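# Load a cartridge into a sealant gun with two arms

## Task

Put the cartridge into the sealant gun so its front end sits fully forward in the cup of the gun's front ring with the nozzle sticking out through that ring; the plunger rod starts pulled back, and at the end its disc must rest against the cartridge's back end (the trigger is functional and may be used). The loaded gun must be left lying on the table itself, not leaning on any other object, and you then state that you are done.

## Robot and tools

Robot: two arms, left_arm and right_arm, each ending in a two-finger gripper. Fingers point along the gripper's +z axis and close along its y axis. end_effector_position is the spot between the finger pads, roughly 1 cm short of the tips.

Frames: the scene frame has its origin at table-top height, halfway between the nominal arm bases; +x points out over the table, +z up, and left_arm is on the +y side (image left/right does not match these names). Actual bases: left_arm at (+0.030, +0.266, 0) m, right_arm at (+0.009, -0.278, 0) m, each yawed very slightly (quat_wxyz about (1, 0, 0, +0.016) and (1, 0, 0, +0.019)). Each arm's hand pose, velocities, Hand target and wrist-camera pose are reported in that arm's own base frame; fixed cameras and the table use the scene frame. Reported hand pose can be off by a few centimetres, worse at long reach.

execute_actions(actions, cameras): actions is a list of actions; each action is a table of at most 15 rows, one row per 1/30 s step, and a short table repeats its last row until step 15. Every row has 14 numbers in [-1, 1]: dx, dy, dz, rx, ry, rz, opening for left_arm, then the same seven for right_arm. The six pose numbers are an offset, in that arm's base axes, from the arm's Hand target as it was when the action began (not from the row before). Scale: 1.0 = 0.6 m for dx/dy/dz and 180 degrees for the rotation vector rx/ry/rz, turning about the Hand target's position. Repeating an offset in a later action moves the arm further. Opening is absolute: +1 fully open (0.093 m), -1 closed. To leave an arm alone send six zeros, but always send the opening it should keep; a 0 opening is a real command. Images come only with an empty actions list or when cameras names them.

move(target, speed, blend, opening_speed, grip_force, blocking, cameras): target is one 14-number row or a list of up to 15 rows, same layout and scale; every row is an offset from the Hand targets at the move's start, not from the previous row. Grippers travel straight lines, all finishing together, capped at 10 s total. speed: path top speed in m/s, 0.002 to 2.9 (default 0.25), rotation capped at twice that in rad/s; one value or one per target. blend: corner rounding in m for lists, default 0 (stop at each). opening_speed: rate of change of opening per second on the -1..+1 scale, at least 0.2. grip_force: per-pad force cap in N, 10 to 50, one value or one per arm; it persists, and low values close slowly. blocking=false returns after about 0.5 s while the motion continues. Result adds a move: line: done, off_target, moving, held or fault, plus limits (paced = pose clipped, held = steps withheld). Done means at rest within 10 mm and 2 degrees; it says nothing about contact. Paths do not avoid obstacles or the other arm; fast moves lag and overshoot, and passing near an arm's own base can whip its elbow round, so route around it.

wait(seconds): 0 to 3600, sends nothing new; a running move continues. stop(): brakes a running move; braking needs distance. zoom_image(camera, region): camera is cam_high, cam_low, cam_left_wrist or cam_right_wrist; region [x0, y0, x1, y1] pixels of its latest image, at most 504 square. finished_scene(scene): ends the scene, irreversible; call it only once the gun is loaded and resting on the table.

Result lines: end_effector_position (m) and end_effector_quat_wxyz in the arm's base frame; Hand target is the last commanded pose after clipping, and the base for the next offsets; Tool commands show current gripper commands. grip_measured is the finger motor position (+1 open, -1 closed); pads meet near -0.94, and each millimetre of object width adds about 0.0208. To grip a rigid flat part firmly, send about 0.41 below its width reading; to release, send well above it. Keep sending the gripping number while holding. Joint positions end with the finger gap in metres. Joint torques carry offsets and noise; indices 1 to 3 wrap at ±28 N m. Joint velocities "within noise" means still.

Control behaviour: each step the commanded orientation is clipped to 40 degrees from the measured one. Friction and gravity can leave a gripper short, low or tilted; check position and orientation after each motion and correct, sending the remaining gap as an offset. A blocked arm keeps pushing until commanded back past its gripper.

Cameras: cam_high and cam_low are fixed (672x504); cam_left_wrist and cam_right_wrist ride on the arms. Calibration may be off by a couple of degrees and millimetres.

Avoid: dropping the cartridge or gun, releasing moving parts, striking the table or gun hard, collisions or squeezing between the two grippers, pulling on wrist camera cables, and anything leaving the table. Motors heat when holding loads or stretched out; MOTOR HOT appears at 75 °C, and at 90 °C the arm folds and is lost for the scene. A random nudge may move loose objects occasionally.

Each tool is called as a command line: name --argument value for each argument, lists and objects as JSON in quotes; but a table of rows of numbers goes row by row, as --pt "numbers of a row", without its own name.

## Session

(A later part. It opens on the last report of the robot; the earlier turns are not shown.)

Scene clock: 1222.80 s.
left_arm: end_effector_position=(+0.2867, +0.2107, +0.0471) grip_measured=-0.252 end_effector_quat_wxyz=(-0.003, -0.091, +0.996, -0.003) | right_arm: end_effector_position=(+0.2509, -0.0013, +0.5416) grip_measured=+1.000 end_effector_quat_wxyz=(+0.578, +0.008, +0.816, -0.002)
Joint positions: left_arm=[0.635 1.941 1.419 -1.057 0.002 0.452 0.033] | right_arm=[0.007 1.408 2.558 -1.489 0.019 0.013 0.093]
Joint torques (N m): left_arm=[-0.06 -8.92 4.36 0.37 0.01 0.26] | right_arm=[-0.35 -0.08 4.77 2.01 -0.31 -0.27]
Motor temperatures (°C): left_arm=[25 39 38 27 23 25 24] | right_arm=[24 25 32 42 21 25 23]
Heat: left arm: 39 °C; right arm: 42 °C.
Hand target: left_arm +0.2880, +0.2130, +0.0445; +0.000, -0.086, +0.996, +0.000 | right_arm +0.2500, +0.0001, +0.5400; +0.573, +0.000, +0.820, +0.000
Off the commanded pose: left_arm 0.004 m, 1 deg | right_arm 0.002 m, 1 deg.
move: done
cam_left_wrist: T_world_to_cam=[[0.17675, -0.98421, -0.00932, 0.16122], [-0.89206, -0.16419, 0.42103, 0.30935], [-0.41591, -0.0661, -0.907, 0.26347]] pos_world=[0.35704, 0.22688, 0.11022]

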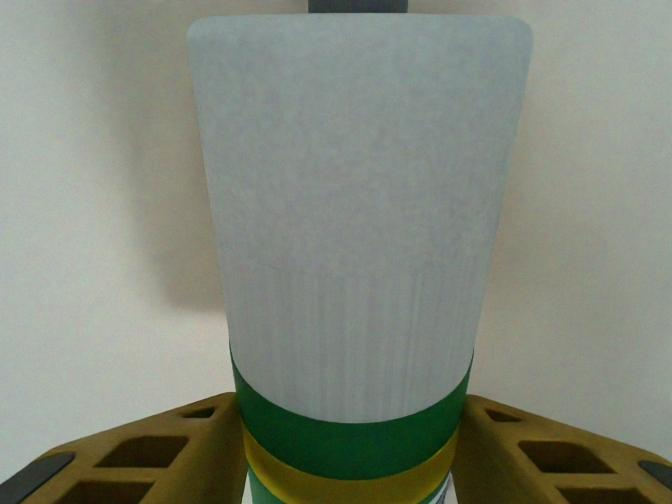

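move --pt "0 0 0.13 0 0 0 -0.35 0 0 0 0 0 0 1" --speed 0.08 --cameras '["cam_left_wrist", "cam_high", "cam_low"]'

Scene clock: 1231.60 s.
left_arm: end_effector_position=(+0.2872, +0.2110, +0.0972) grip_measured=-0.252 end_effector_quat_wxyz=(-0.018, -0.091, +0.996, -0.012) | right_arm: end_effector_position=(+0.2509, -0.0013, +0.5416) grip_measured=+1.000 end_effector_quat_wxyz=(+0.578, +0.008, +0.816, -0.002)
Joint positions: left_arm=[0.635 1.941 1.62 -1.294 0.002 0.453 0.033] | right_arm=[0.007 1.408 2.558 -1.489 0.019 0.013 0.093]
Joint torques (N m): left_arm=[-0.09 -13.2 8.42 -0.24 0 0.26] | right_arm=[-0.35 -0.14 4.74 2.02 -0.28 -0.27]
Heat: left arm: 40 °C; right arm: 42 °C.
Hand target: left_arm +0.2879, +0.2130, +0.1225; +0.000, -0.086, +0.996, +0.000 | right_arm +0.2500, +0.0001, +0.5400; +0.573, +0.000, +0.820, +0.000
Off the commanded pose: left_arm 0.025 m, 3 deg | right_arm 0.002 m, 1 deg.
move: off_target (left_arm)
cam_left_wrist: T_world_to_cam=[[0.17637, -0.9843, 0.00673, 0.16041], [-0.87979, -0.15457, 0.44952, 0.28033], [-0.44142, -0.0852, -0.89324, 0.31907]] pos_world=[0.35918, 0.22841, 0.15791]
Images, in order (width x height): cam_high 672x504, cam_low 672x504, cam_left_wrist 672x504.

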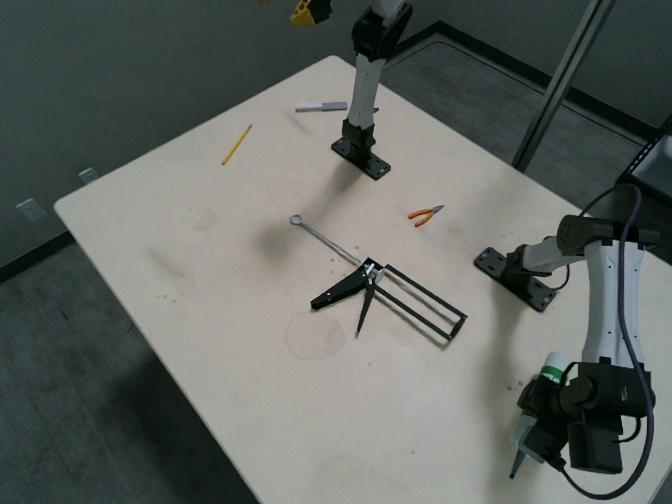

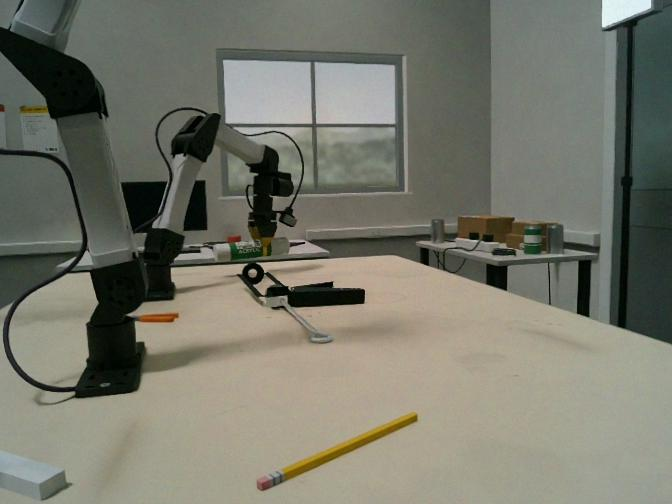

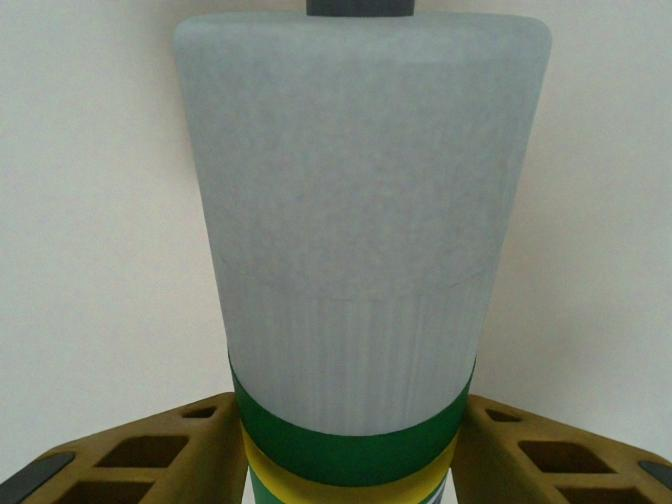

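move --pt "0 -0.0667 0.13 0 0 0 -0.35 0 0 0 0 0 0 1" --pt "-0.067 -0.6252 0.0958 -0.0966 0.0743 0.4677 -0.35 0 0 0 0 0 0 1" --speed 0.2 --blend '[0.03,0]' --cameras '["cam_left_wrist", "cam_high", "cam_low"]'

Scene clock: 1460.47 s.
left_arm: end_effector_position=(+0.2456, -0.1536, +0.1616) grip_measured=-0.252 end_effector_quat_wxyz=(+0.116, +0.730, -0.668, +0.084) | right_arm: end_effector_position=(+0.2509, -0.0013, +0.5416) grip_measured=+1.000 end_effector_quat_wxyz=(+0.578, +0.008, +0.816, -0.002)
Joint positions: left_arm=[-0.401 1.552 1.388 -1.324 0.275 -2.072 0.033] | right_arm=[0.007 1.408 2.558 -1.489 0.019 0.013 0.093]
Joint torques (N m): left_arm=[-0.72 -10.66 5.86 0.54 0.55 -0.01] | right_arm=[-0.35 -0.09 4.81 2.02 -0.31 -0.27]
Motor temperatures (°C): left_arm=[24 59 47 25 24 25 28] | right_arm=[24 25 31 42 21 25 23]
Heat: left arm: 59 °C; right arm: 42 °C.
Hand target: left_arm +0.2477, -0.1620, +0.1801; +0.118, +0.726, -0.666, +0.128 | right_arm +0.2500, +0.0001, +0.5400; +0.573, +0.000, +0.820, +0.000
Off the commanded pose: left_arm 0.020 m, 5 deg | right_arm 0.002 m, 1 deg.
move: off_target (left_arm)
cam_left_wrist: T_world_to_cam=[[0.99499, 0.07186, -0.06944, -0.21812], [0.09977, -0.75343, 0.64992, -0.20653], [-0.00562, -0.6536, -0.75682, 0.11082]] pos_world=[0.23825, -0.0675, 0.20295]
Images, in order (width x height): cam_high 672x504, cam_low 672x504, cam_left_wrist 672x504.

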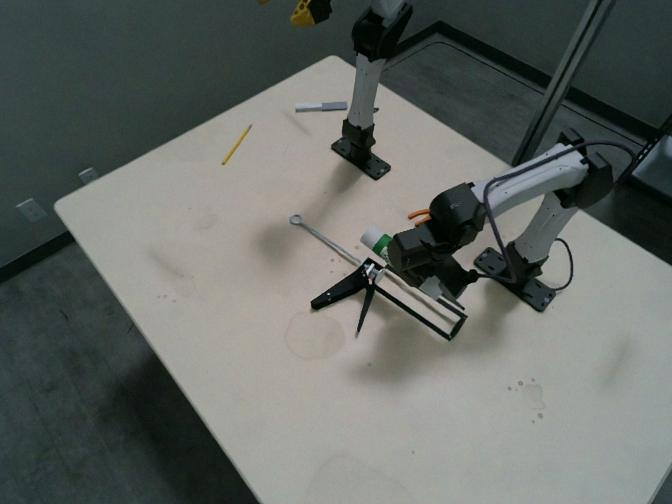

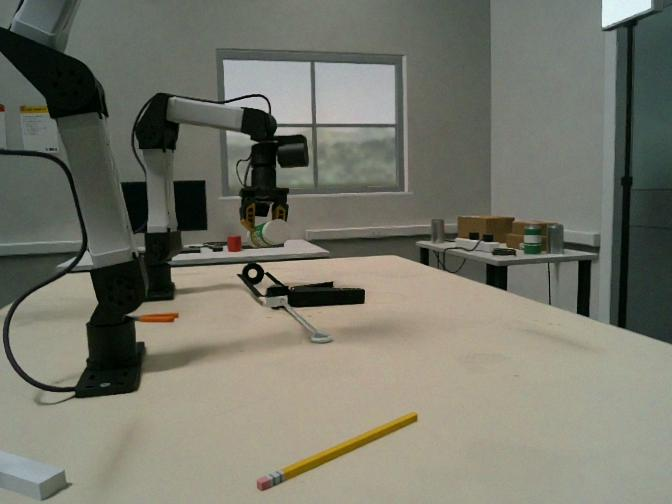

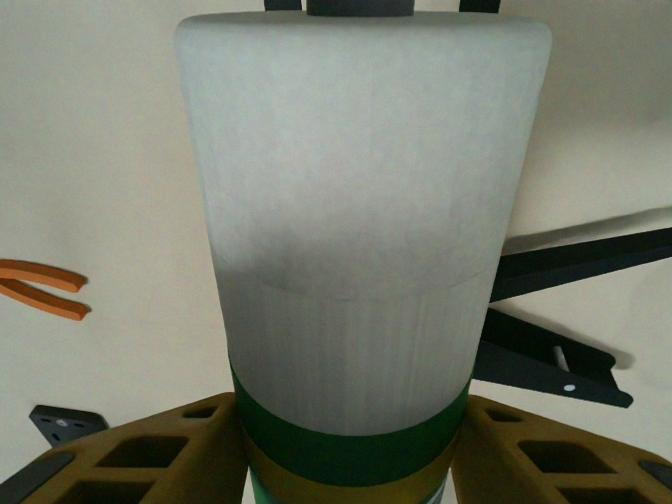

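zoom_image --camera "cam_high" --region '[340, 210, 500, 350]'

Scaled by 3.150 from the camera's image (finer frame: 960x720).

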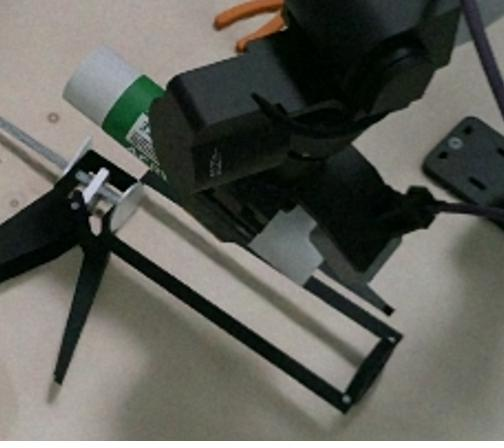

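move --pt "0.0062 -0.0277 -0.08 0 0 0 -0.35 0 0 0 0 0 0 1" --speed 0.1 --cameras '["cam_left_wrist", "cam_high", "cam_low"]'

Scene clock: 1516.50 s.
left_arm: end_effector_position=(+0.2468, -0.1662, +0.1232) grip_measured=-0.252 end_effector_quat_wxyz=(+0.112, +0.718, -0.680, +0.098) | right_arm: end_effector_position=(+0.2509, -0.0013, +0.5416) grip_measured=+1.000 end_effector_quat_wxyz=(+0.578, +0.008, +0.816, -0.002)
Joint positions: left_arm=[-0.439 1.55 1.231 -1.133 0.274 -2.082 0.033] | right_arm=[0.007 1.408 2.558 -1.489 0.019 0.013 0.093]
Joint torques (N m): left_arm=[-0.81 -7.21 5.93 0.67 0.69 -0.02] | right_arm=[-0.4 -0.13 4.79 2.01 -0.28 -0.27]
Motor temperatures (°C): left_arm=[24 48 42 26 24 25 29] | right_arm=[24 24 31 42 21 25 23]
Heat: left arm: 48 °C; right arm: 42 °C.
Hand target: left_arm +0.2514, -0.1787, +0.1320; +0.118, +0.726, -0.666, +0.128 | right_arm +0.2500, +0.0001, +0.5400; +0.573, +0.000, +0.820, +0.000
Off the commanded pose: left_arm 0.016 m, 4 deg | right_arm 0.002 m, 1 deg.
joint sent to its limit (left arm) — joint 6 (wrist roll), lower limit. The joint targets still meet the commanded pose.
move: off_target (left_arm)
cam_left_wrist: T_world_to_cam=[[0.9983, 0.04254, -0.03998, -0.23042], [0.05835, -0.74631, 0.66304, -0.18135], [-0.00163, -0.66424, -0.74752, 0.06969]] pos_world=[0.24072, -0.07925, 0.16312]
Images, in order (width x height): cam_high 672x504, cam_low 672x504, cam_left_wrist 672x504.

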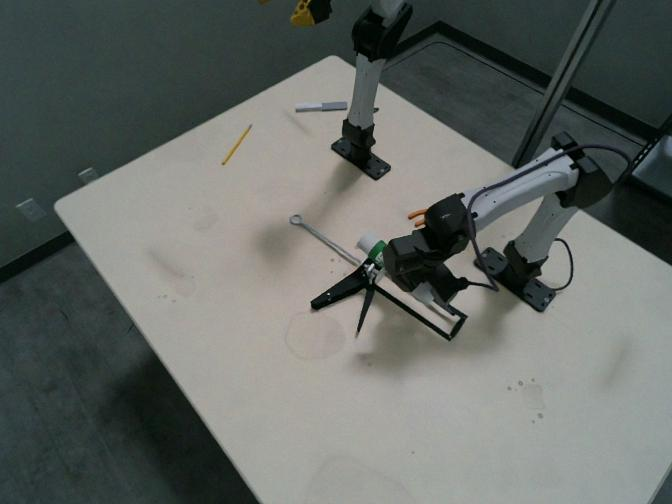

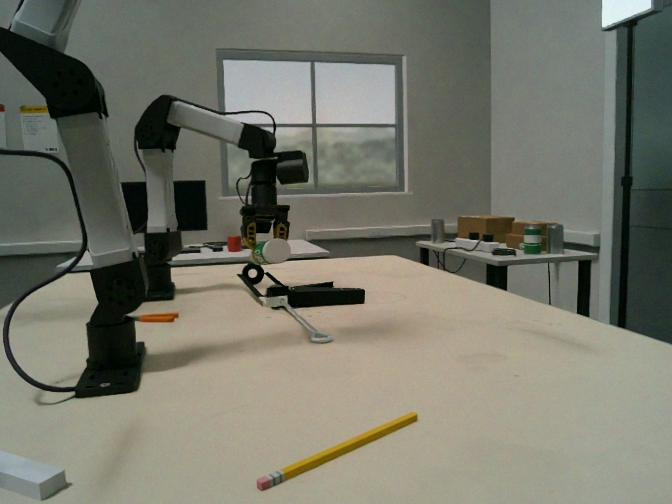

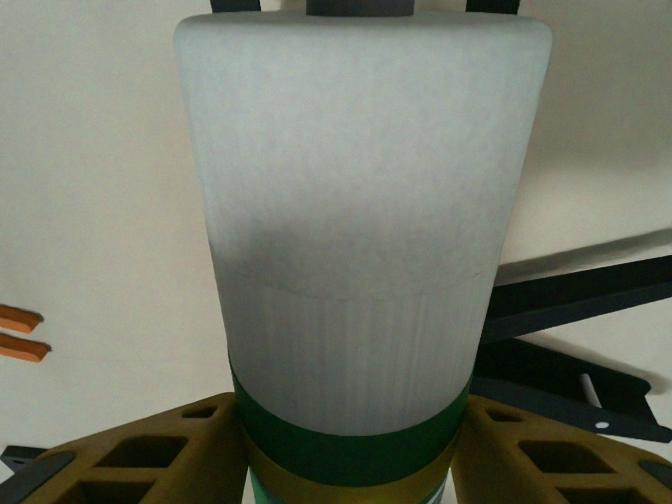

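zoom_image --camera "cam_high" --region '[380, 250, 490, 350]'

zoom_image --camera "cam_low" --region '[220, 225, 320, 310]'

Scaled by 4.582 from the camera's image (finer frame: 960x720).

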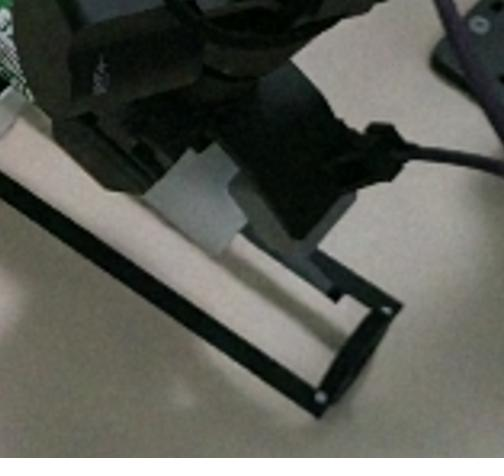

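Scaled by 5.040 from the camera's image (finer frame: 960x720).

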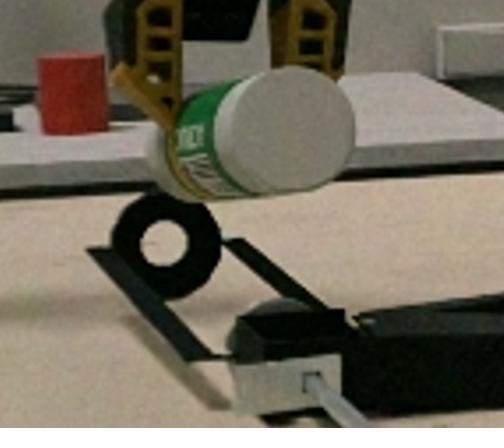

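move --pt "-0.0033 0.0133 -0.0417 0 0 0 -0.35 0 0 0 0 0 0 1" --speed 0.06 --cameras '["cam_left_wrist", "cam_high", "cam_low"]'

zoom_image --camera "cam_high" --region '[380, 250, 490, 350]'

zoom_image --camera "cam_low" --region '[220, 225, 320, 310]'

Scene clock: 1607.00 s.
left_arm: end_effector_position=(+0.2423, -0.1620, +0.0954) grip_measured=-0.252 end_effector_quat_wxyz=(+0.113, +0.721, -0.677, +0.093) | right_arm: end_effector_position=(+0.2509, -0.0013, +0.5416) grip_measured=+1.000 end_effector_quat_wxyz=(+0.578, +0.008, +0.816, -0.002)
Joint positions: left_arm=[-0.432 1.55 1.121 -1.033 0.274 -2.082 0.033] | right_arm=[0.007 1.408 2.558 -1.489 0.019 0.013 0.093]
Joint torques (N m): left_arm=[0.24 -8.25 5.85 0.62 0.6 -0.02] | right_arm=[-0.36 -0.16 4.86 2 -0.32 -0.26]
Motor temperatures (°C): left_arm=[24 43 41 26 24 25 29] | right_arm=[24 24 31 42 21 25 23]
Heat: left arm: 43 °C; right arm: 42 °C.
Hand target: left_arm +0.2495, -0.1707, +0.1071; +0.118, +0.726, -0.666, +0.128 | right_arm +0.2500, +0.0001, +0.5400; +0.573, +0.000, +0.820, +0.000
Off the commanded pose: left_arm 0.016 m, 4 deg | right_arm 0.002 m, 1 deg.
joint sent to its limit (left arm) — joint 6 (wrist roll), lower limit. The joint targets still meet the commanded pose.
move: off_target (left_arm)
cam_left_wrist: T_world_to_cam=[[0.99754, 0.04958, -0.04955, -0.22489], [0.06996, -0.74884, 0.65905, -0.16232], [-0.00442, -0.6609, -0.75047, 0.05317]] pos_world=[0.23593, -0.07526, 0.13573]
Images, in order (width x height): cam_high 672x504, cam_low 672x504, cam_left_wrist 672x504.

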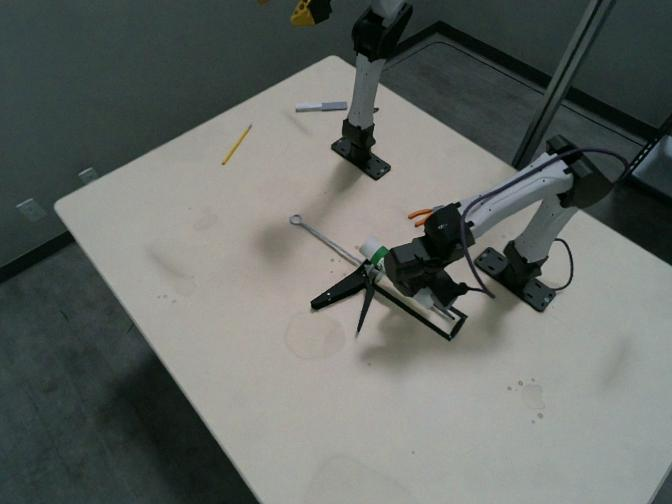

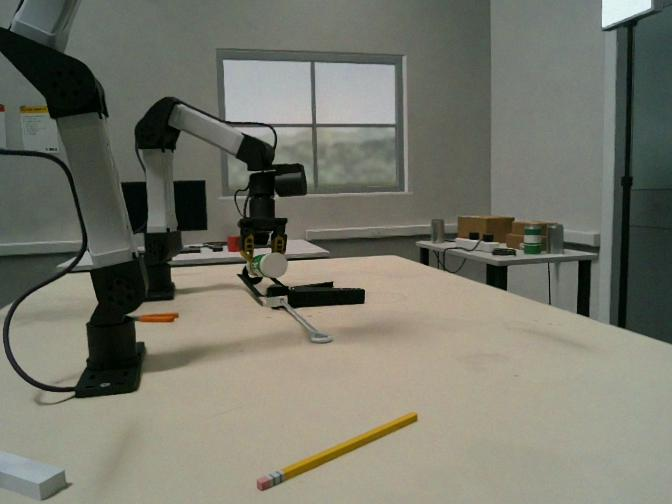

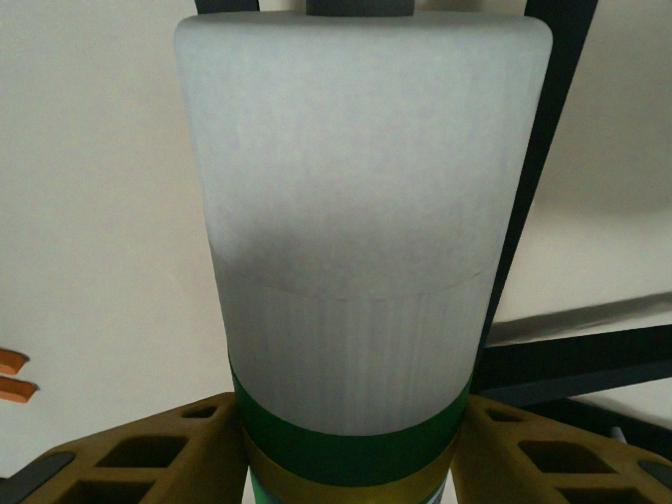

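Scaled by 4.582 from the camera's image (finer frame: 960x720).

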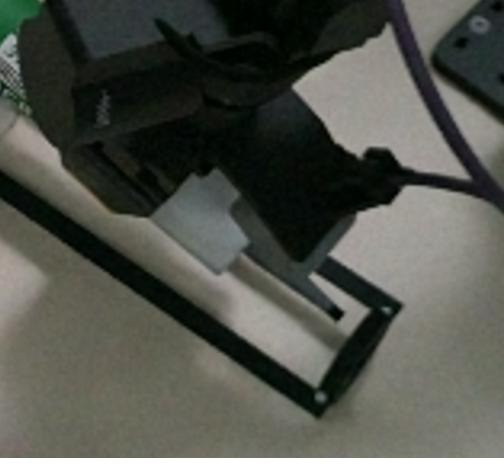

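Scaled by 5.040 from the camera's image (finer frame: 960x720).

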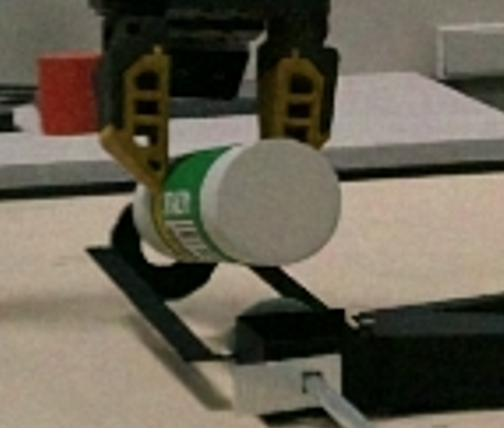

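move --pt "0.0125 0.0067 -0.0083 0 0 0 -0.35 0 0 0 0 0 0 1" --speed 0.05 --cameras '["cam_left_wrist", "cam_high"]'

zoom_image --camera "cam_high" --region '[380, 250, 490, 350]'

Scene clock: 1666.57 s.
left_arm: end_effector_position=(+0.2488, -0.1586, +0.0958) grip_measured=-0.252 end_effector_quat_wxyz=(+0.109, +0.727, -0.670, +0.102) | right_arm: end_effector_position=(+0.2509, -0.0013, +0.5416) grip_measured=+1.000 end_effector_quat_wxyz=(+0.578, +0.008, +0.816, -0.002)
Joint positions: left_arm=[-0.413 1.55 1.121 -1.017 0.273 -2.082 0.033] | right_arm=[0.007 1.408 2.558 -1.489 0.019 0.013 0.093]
Joint torques (N m): left_arm=[0.23 -6.45 5.94 0.67 0.55 0.04] | right_arm=[-0.28 -0.1 4.77 2.03 -0.29 -0.26]
Heat: left arm: 44 °C; right arm: 42 °C.
Hand target: left_arm +0.2570, -0.1667, +0.1021; +0.118, +0.726, -0.666, +0.128 | right_arm +0.2500, +0.0001, +0.5400; +0.573, +0.000, +0.820, +0.000
Off the commanded pose: left_arm 0.013 m, 3 deg | right_arm 0.002 m, 1 deg.
move: off_target (left_arm)
cam_left_wrist: T_world_to_cam=[[0.99704, 0.06859, -0.03463, -0.22987], [0.07425, -0.74406, 0.66398, -0.1613], [0.01978, -0.66459, -0.74695, 0.04871]] pos_world=[0.24021, -0.07187, 0.13552]
Images, in order (width x height): cam_high 672x504, cam_left_wrist 672x504.

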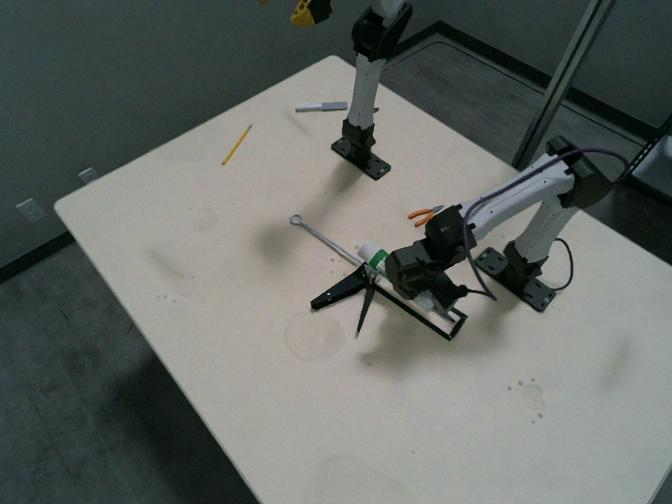

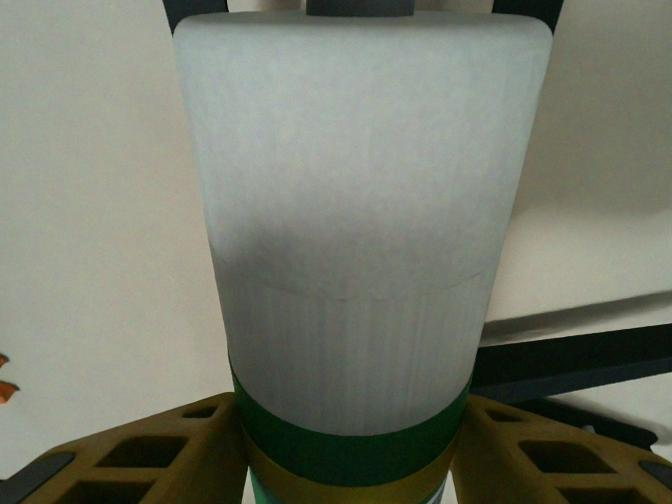

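Scaled by 4.582 from the camera's image (finer frame: 960x720).

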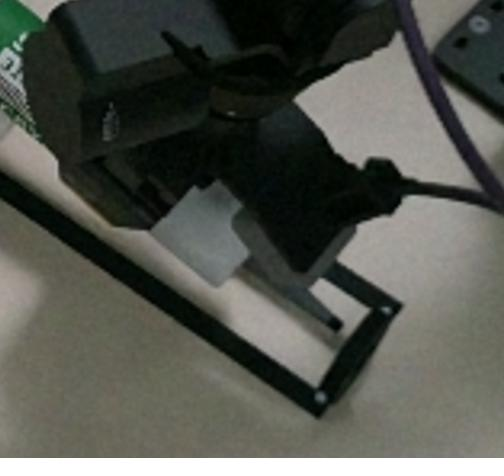

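move --pt "-0.0033 0.05 -0.015 0 0 0 -0.35 0 0 0 0 0 0 1" --speed 0.05 --cameras '["cam_left_wrist", "cam_high"]'

zoom_image --camera "cam_high" --region '[380, 250, 490, 350]'

Scene clock: 1714.83 s.
left_arm: end_effector_position=(+0.2497, -0.1295, +0.0793) grip_measured=-0.252 end_effector_quat_wxyz=(+0.110, +0.734, -0.664, +0.092) | right_arm: end_effector_position=(+0.2509, -0.0013, +0.5416) grip_measured=+1.000 end_effector_quat_wxyz=(+0.578, +0.008, +0.816, -0.002)
Joint positions: left_arm=[-0.314 1.55 1.058 -0.999 0.276 -1.996 0.033] | right_arm=[0.007 1.408 2.558 -1.489 0.019 0.013 0.093]
Joint torques (N m): left_arm=[0.5 -9.16 5.56 0.45 0.69 0.23] | right_arm=[-0.29 -0.09 4.85 2.03 -0.3 -0.26]
Heat: left arm: 42 °C; right arm: 42 °C.
Hand target: left_arm +0.2551, -0.1367, +0.0931; +0.118, +0.726, -0.666, +0.128 | right_arm +0.2500, +0.0001, +0.5400; +0.573, +0.000, +0.820, +0.000
Off the commanded pose: left_arm 0.016 m, 4 deg | right_arm 0.002 m, 1 deg.
move: off_target (left_arm)
cam_left_wrist: T_world_to_cam=[[0.99501, 0.08496, -0.05233, -0.22924], [0.09846, -0.75092, 0.65301, -0.13485], [0.01618, -0.65491, -0.75554, 0.0586]] pos_world=[0.24043, -0.04341, 0.12034]
Images, in order (width x height): cam_high 672x504, cam_left_wrist 672x504.

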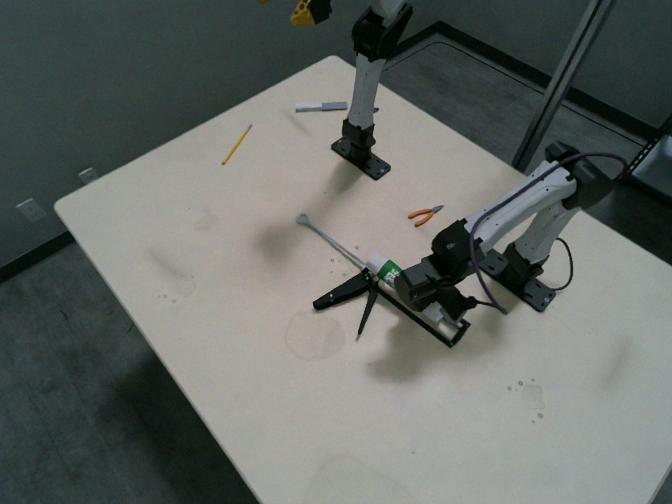

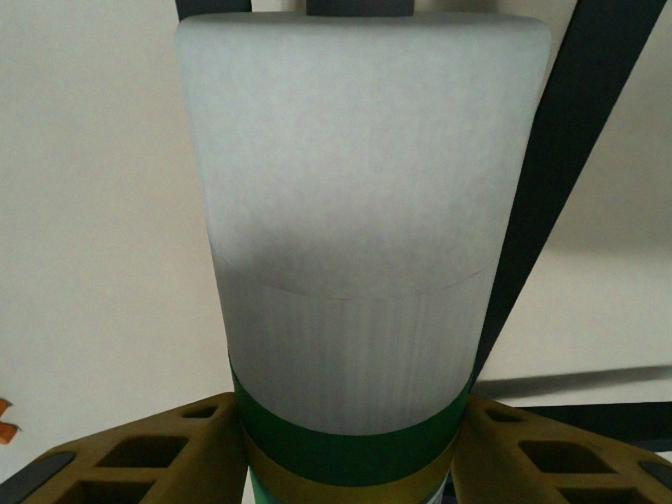

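Scaled by 4.582 from the camera's image (finer frame: 960x720).

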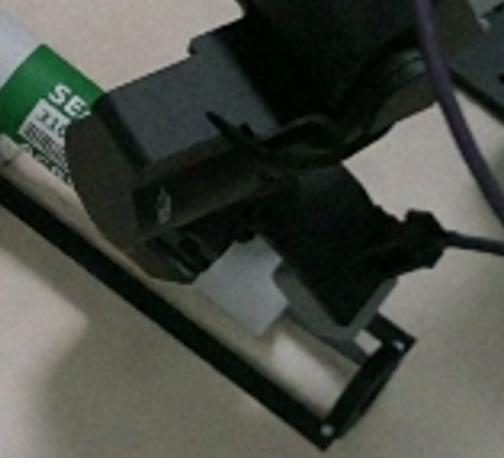

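zoom_image --camera "cam_high" --region '[280, 190, 400, 320]'

zoom_image --camera "cam_high" --region '[425, 300, 485, 355]'

zoom_image --camera "cam_left_wrist" --region '[160, 0, 672, 160]'

Scaled by 3.877 from the camera's image (finer frame: 960x720).

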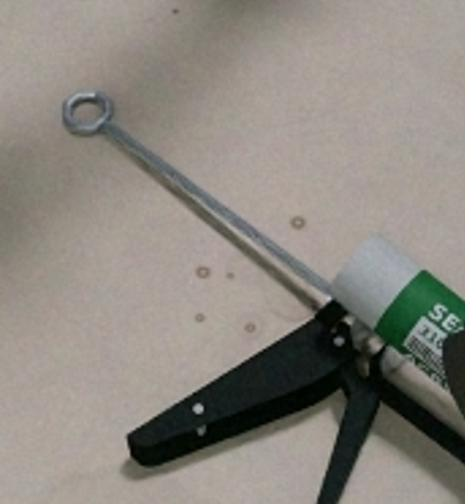

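Scaled by 8.400 from the camera's image (finer frame: 960x720).

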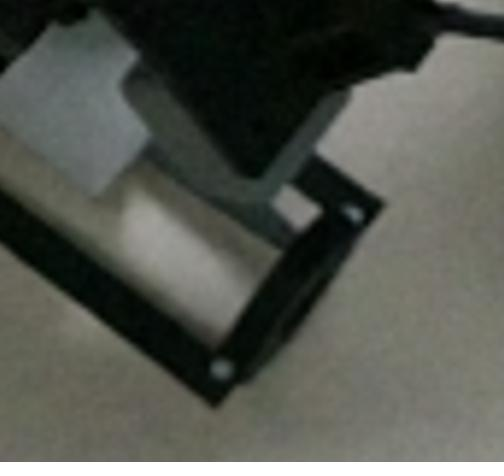

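Region (160, 0, 672, 160) is 512x160 pixels. A region can be at most 504 by 504 pixels.

move --pt "0.0 -0.0667 0.03 0 0 0 -0.35 0 0 0 0 0 0 1" --speed 0.08 --cameras '["cam_left_wrist", "cam_high", "cam_low"]'

zoom_image --camera "cam_high" --region '[400, 270, 490, 350]'

zoom_image --camera "cam_low" --region '[225, 235, 305, 305]'

Scene clock: 1881.57 s.
left_arm: end_effector_position=(+0.2454, -0.1629, +0.0943) grip_measured=-0.252 end_effector_quat_wxyz=(+0.112, +0.721, -0.676, +0.097) | right_arm: end_effector_position=(+0.2509, -0.0013, +0.5416) grip_measured=+1.000 end_effector_quat_wxyz=(+0.578, +0.008, +0.816, -0.002)
Joint positions: left_arm=[-0.43 1.556 1.122 -1.02 0.275 -2.081 0.033] | right_arm=[0.007 1.408 2.558 -1.489 0.019 0.013 0.093]
Joint torques (N m): left_arm=[-0.75 -6.67 9.03 0.4 0.64 -0.01] | right_arm=[-0.35 -0.05 4.68 2.03 -0.3 -0.27]
Heat: left arm: 45 °C; right arm: 42 °C.
Hand target: left_arm +0.2551, -0.1767, +0.1111; +0.118, +0.726, -0.666, +0.128 | right_arm +0.2500, +0.0001, +0.5400; +0.573, +0.000, +0.820, +0.000
Off the commanded pose: left_arm 0.024 m, 4 deg | right_arm 0.002 m, 1 deg.
joint sent to its limit (left arm) — joint 6 (wrist roll), lower limit. The joint targets still meet the commanded pose.
move: off_target (left_arm)
cam_left_wrist: T_world_to_cam=[[0.99777, 0.05091, -0.0432, -0.22851], [0.06675, -0.7463, 0.66226, -0.16166], [0.00147, -0.66366, -0.74803, 0.04965]] pos_world=[0.23872, -0.07606, 0.13433]
Images, in order (width x height): cam_high 672x504, cam_low 672x504, cam_left_wrist 672x504.

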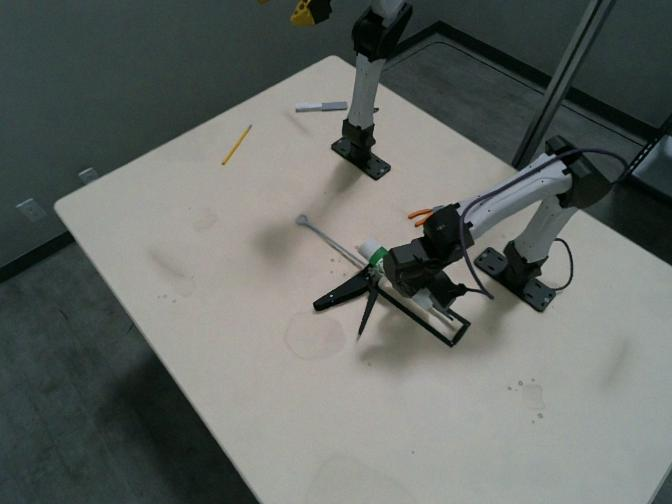

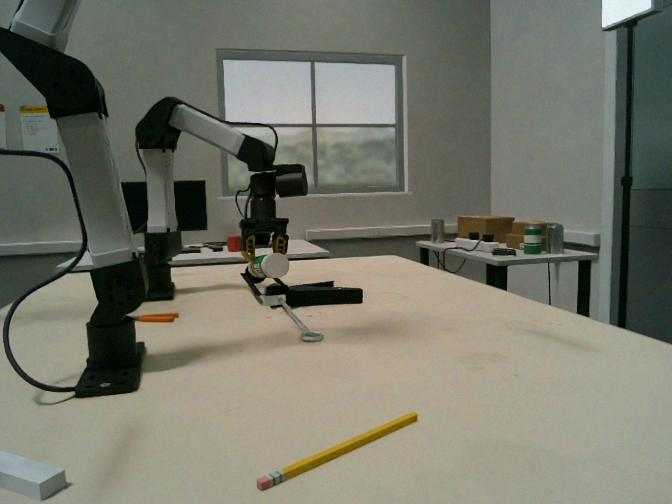

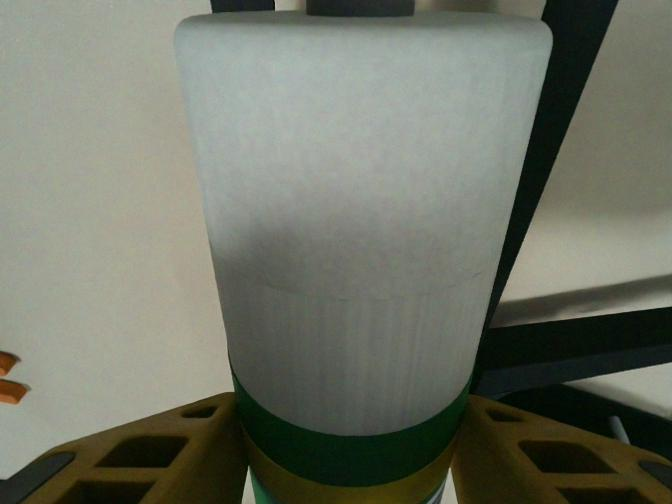

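Scaled by 5.600 from the camera's image (finer frame: 960x720).

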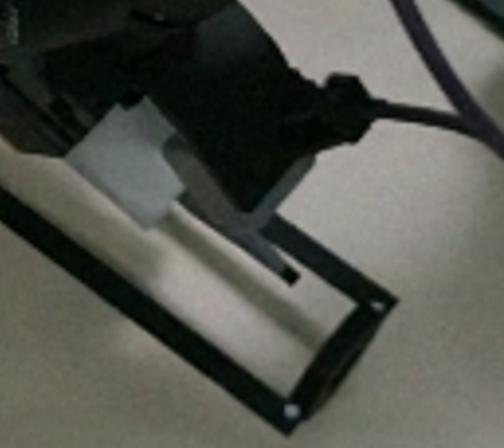

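Scaled by 6.300 from the camera's image (finer frame: 960x720).

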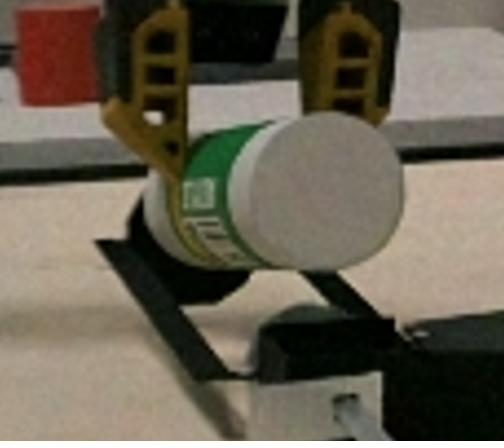

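move --pt "0.0083 0.0167 -0.0167 0 0 -0.0194 -0.35 0 0 0 0 0 0 1" --speed 0.06 --cameras '["cam_left_wrist", "cam_high", "cam_low"]'

zoom_image --camera "cam_high" --region '[400, 270, 490, 350]'

zoom_image --camera "cam_low" --region '[225, 235, 305, 305]'

Scene clock: 1961.07 s.
left_arm: end_effector_position=(+0.2492, -0.1560, +0.0886) grip_measured=-0.252 end_effector_quat_wxyz=(+0.112, +0.713, -0.686, +0.092) | right_arm: end_effector_position=(+0.2509, -0.0013, +0.5416) grip_measured=+1.000 end_effector_quat_wxyz=(+0.578, +0.008, +0.816, -0.002)
Joint positions: left_arm=[-0.403 1.577 1.122 -1.021 0.275 -2.027 0.033] | right_arm=[0.007 1.408 2.558 -1.489 0.019 0.013 0.093]
Joint torques (N m): left_arm=[0.25 -6.67 7.8 0.49 0.65 0.2] | right_arm=[-0.31 -0.12 4.82 2.01 -0.28 -0.27]
Motor temperatures (°C): left_arm=[24 39 49 26 25 25 30] | right_arm=[24 24 30 42 21 25 23]
Heat: left arm: 49 °C; right arm: 42 °C.
Hand target: left_arm +0.2600, -0.1667, +0.1011; +0.121, +0.705, -0.687, +0.125 | right_arm +0.2500, +0.0001, +0.5400; +0.573, +0.000, +0.820, +0.000
Off the commanded pose: left_arm 0.020 m, 4 deg | right_arm 0.002 m, 1 deg.
move: off_target (left_arm)
cam_left_wrist: T_world_to_cam=[[0.99856, 0.02617, -0.04676, -0.23662], [0.05046, -0.75284, 0.65627, -0.14937], [-0.01803, -0.65768, -0.75308, 0.05613]] pos_world=[0.24483, -0.06935, 0.12923]
Images, in order (width x height): cam_high 672x504, cam_low 672x504, cam_left_wrist 672x504.

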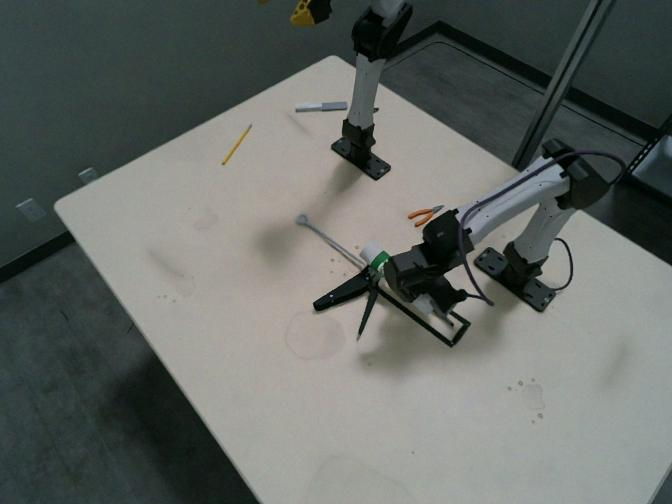

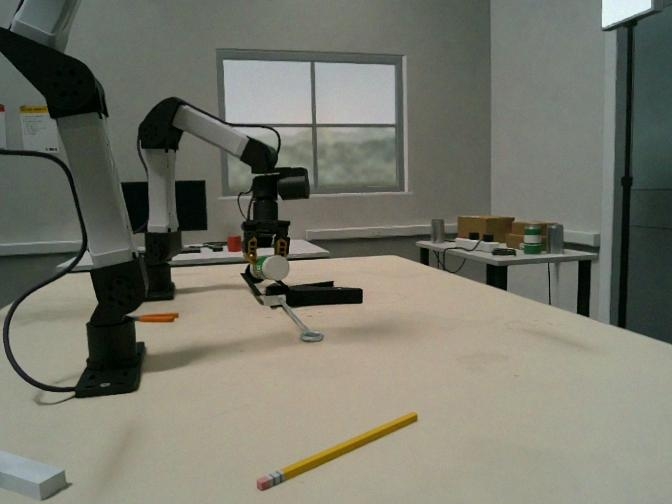

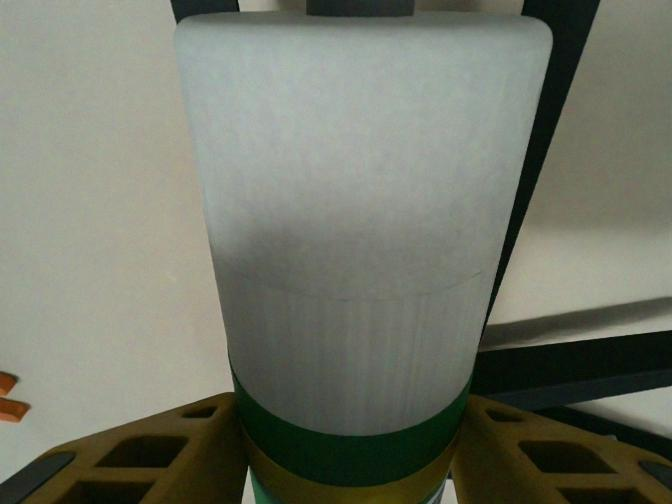

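Scaled by 5.600 from the camera's image (finer frame: 960x720).

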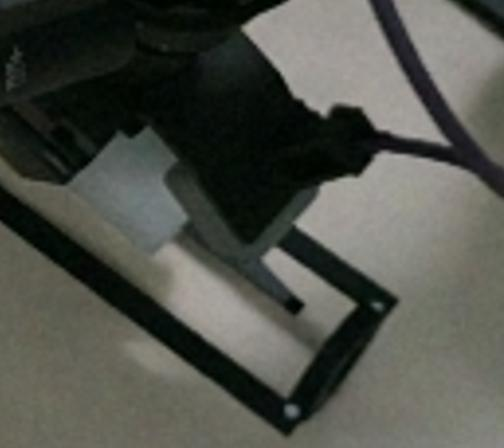

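Scaled by 6.300 from the camera's image (finer frame: 960x720).

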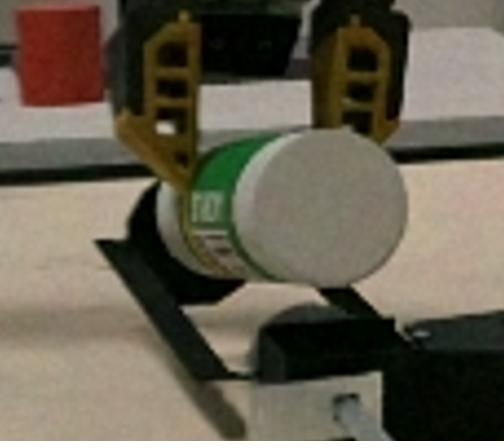

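move --pt "0.0017 0.025 0.0017 0 0 -0.0094 -0.35 0 0 0 0 0 0 1" --speed 0.05 --cameras '["cam_left_wrist", "cam_high"]'

zoom_image --camera "cam_high" --region '[400, 270, 490, 350]'

Scene clock: 2009.67 s.
left_arm: end_effector_position=(+0.2544, -0.1415, +0.0884) grip_measured=-0.252 end_effector_quat_wxyz=(+0.108, +0.703, -0.697, +0.094) | right_arm: end_effector_position=(+0.2509, -0.0013, +0.5416) grip_measured=+1.000 end_effector_quat_wxyz=(+0.578, +0.008, +0.816, -0.002)
Joint positions: left_arm=[-0.35 1.577 1.122 -1.033 0.275 -1.94 0.033] | right_arm=[0.007 1.408 2.558 -1.489 0.019 0.013 0.093]
Joint torques (N m): left_arm=[0.25 -6.98 7.8 0.28 0.79 0.23] | right_arm=[-0.36 -0.1 4.77 2.04 -0.29 -0.28]
Heat: left arm: 48 °C; right arm: 42 °C.
Hand target: left_arm +0.2610, -0.1517, +0.1021; +0.123, +0.695, -0.698, +0.123 | right_arm +0.2500, +0.0001, +0.5400; +0.573, +0.000, +0.820, +0.000
Off the commanded pose: left_arm 0.018 m, 4 deg | right_arm 0.002 m, 1 deg.
move: off_target (left_arm)
cam_left_wrist: T_world_to_cam=[[0.99942, -0.00338, -0.03391, -0.24768], [0.01965, -0.75577, 0.65455, -0.13097], [-0.02783, -0.65483, -0.75526, 0.06871]] pos_world=[0.25202, -0.05483, 0.12922]
Images, in order (width x height): cam_high 672x504, cam_left_wrist 672x504.

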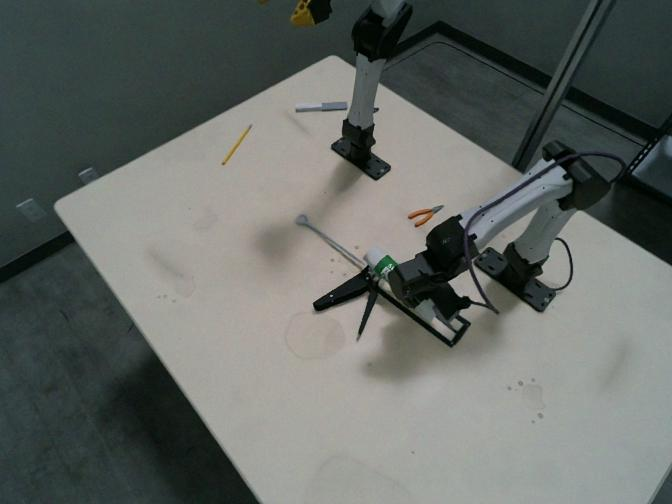

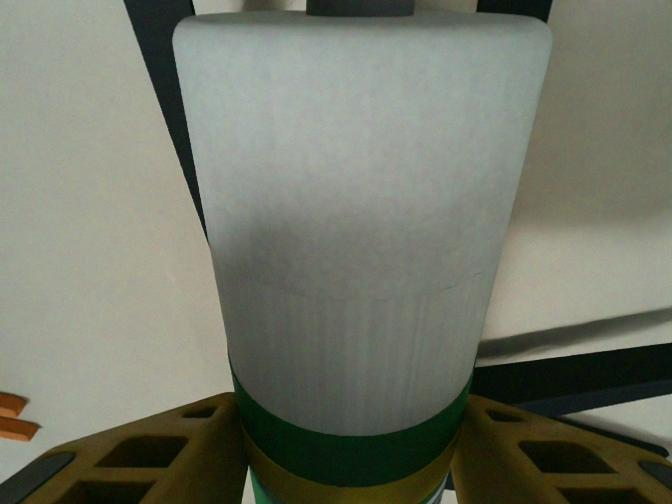

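Scaled by 5.600 from the camera's image (finer frame: 960x720).

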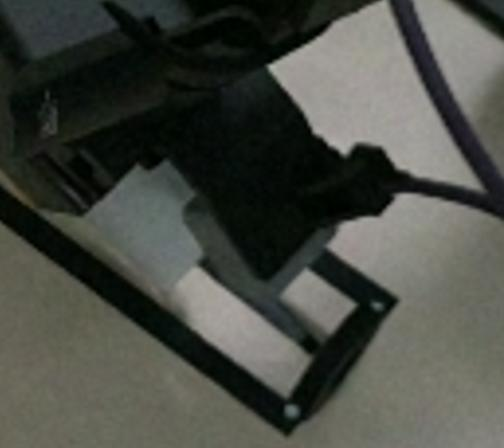

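move --pt "-0.0167 0.0033 -0.01 0 0 0 -0.35 0 0 0 0 0 0 1" --speed 0.05

Scene clock: 2135.20 s.
left_arm: end_effector_position=(+0.2465, -0.1386, +0.0802) grip_measured=-0.252 end_effector_quat_wxyz=(+0.114, +0.704, -0.696, +0.081) | right_arm: end_effector_position=(+0.2509, -0.0013, +0.5416) grip_measured=+1.000 end_effector_quat_wxyz=(+0.578, +0.008, +0.816, -0.002)
Joint positions: left_arm=[-0.35 1.577 1.091 -1.03 0.275 -1.94 0.033] | right_arm=[0.007 1.408 2.558 -1.489 0.019 0.013 0.093]
Joint torques (N m): left_arm=[-0.29 -9.83 5.61 0.43 0.78 0.17] | right_arm=[-0.38 -0.13 4.7 2.03 -0.3 -0.27]
Heat: left arm: 48 °C; right arm: 42 °C.
Hand target: left_arm +0.2509, -0.1497, +0.0961; +0.123, +0.695, -0.698, +0.123 | right_arm +0.2500, +0.0001, +0.5400; +0.573, +0.000, +0.820, +0.000
Off the commanded pose: left_arm 0.020 m, 5 deg | right_arm 0.002 m, 1 deg.
move: off_target (left_arm)

move --pt "0.0083 0.0237 0.0 0 0 0 -0.35 0 0 0 0 0 0 1" --speed 0.05 --cameras '["cam_left_wrist", "cam_high"]'

zoom_image --camera "cam_high" --region '[400, 270, 490, 350]'

Scene clock: 2155.10 s.
left_arm: end_effector_position=(+0.2530, -0.1266, +0.0804) grip_measured=-0.252 end_effector_quat_wxyz=(+0.111, +0.704, -0.695, +0.087) | right_arm: end_effector_position=(+0.2509, -0.0013, +0.5416) grip_measured=+1.000 end_effector_quat_wxyz=(+0.578, +0.008, +0.816, -0.002)
Joint positions: left_arm=[-0.3 1.577 1.091 -1.03 0.279 -1.891 0.033] | right_arm=[0.007 1.408 2.558 -1.489 0.019 0.013 0.093]
Joint torques (N m): left_arm=[0.24 -9.33 6.05 0.24 0.82 0.27] | right_arm=[-0.28 -0.12 4.77 2.02 -0.32 -0.27]
Heat: left arm: 45 °C; right arm: 42 °C.
Hand target: left_arm +0.2559, -0.1355, +0.0961; +0.123, +0.695, -0.698, +0.123 | right_arm +0.2500, +0.0001, +0.5400; +0.573, +0.000, +0.820, +0.000
Off the commanded pose: left_arm 0.018 m, 4 deg | right_arm 0.002 m, 1 deg.
move: off_target (left_arm)
cam_left_wrist: T_world_to_cam=[[0.99887, -0.00064, -0.04762, -0.24499], [0.03056, -0.7583, 0.65119, -0.11731], [-0.03653, -0.65191, -0.75742, 0.07514]] pos_world=[0.25104, -0.04013, 0.12163]
Images, in order (width x height): cam_high 672x504, cam_left_wrist 672x504.

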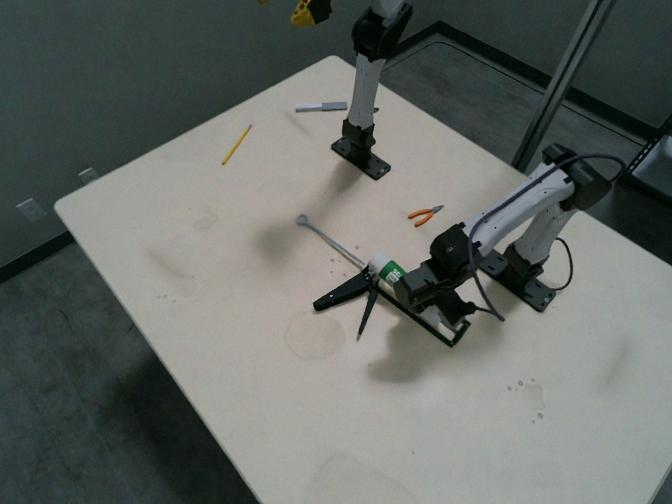

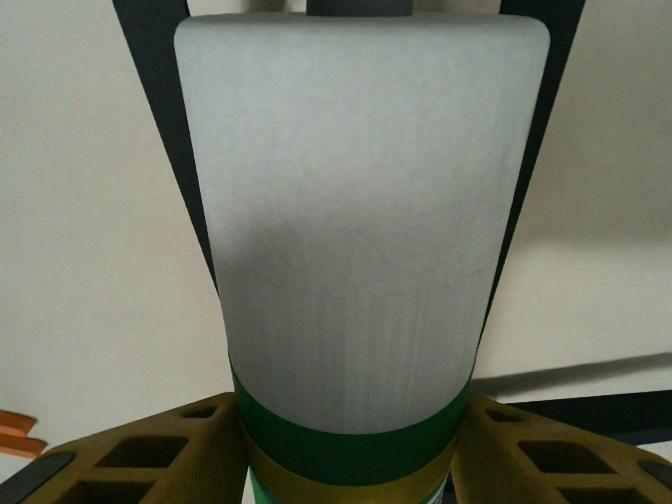

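Scaled by 5.600 from the camera's image (finer frame: 960x720).

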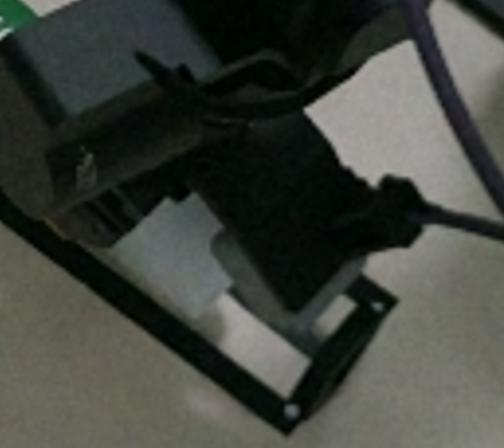

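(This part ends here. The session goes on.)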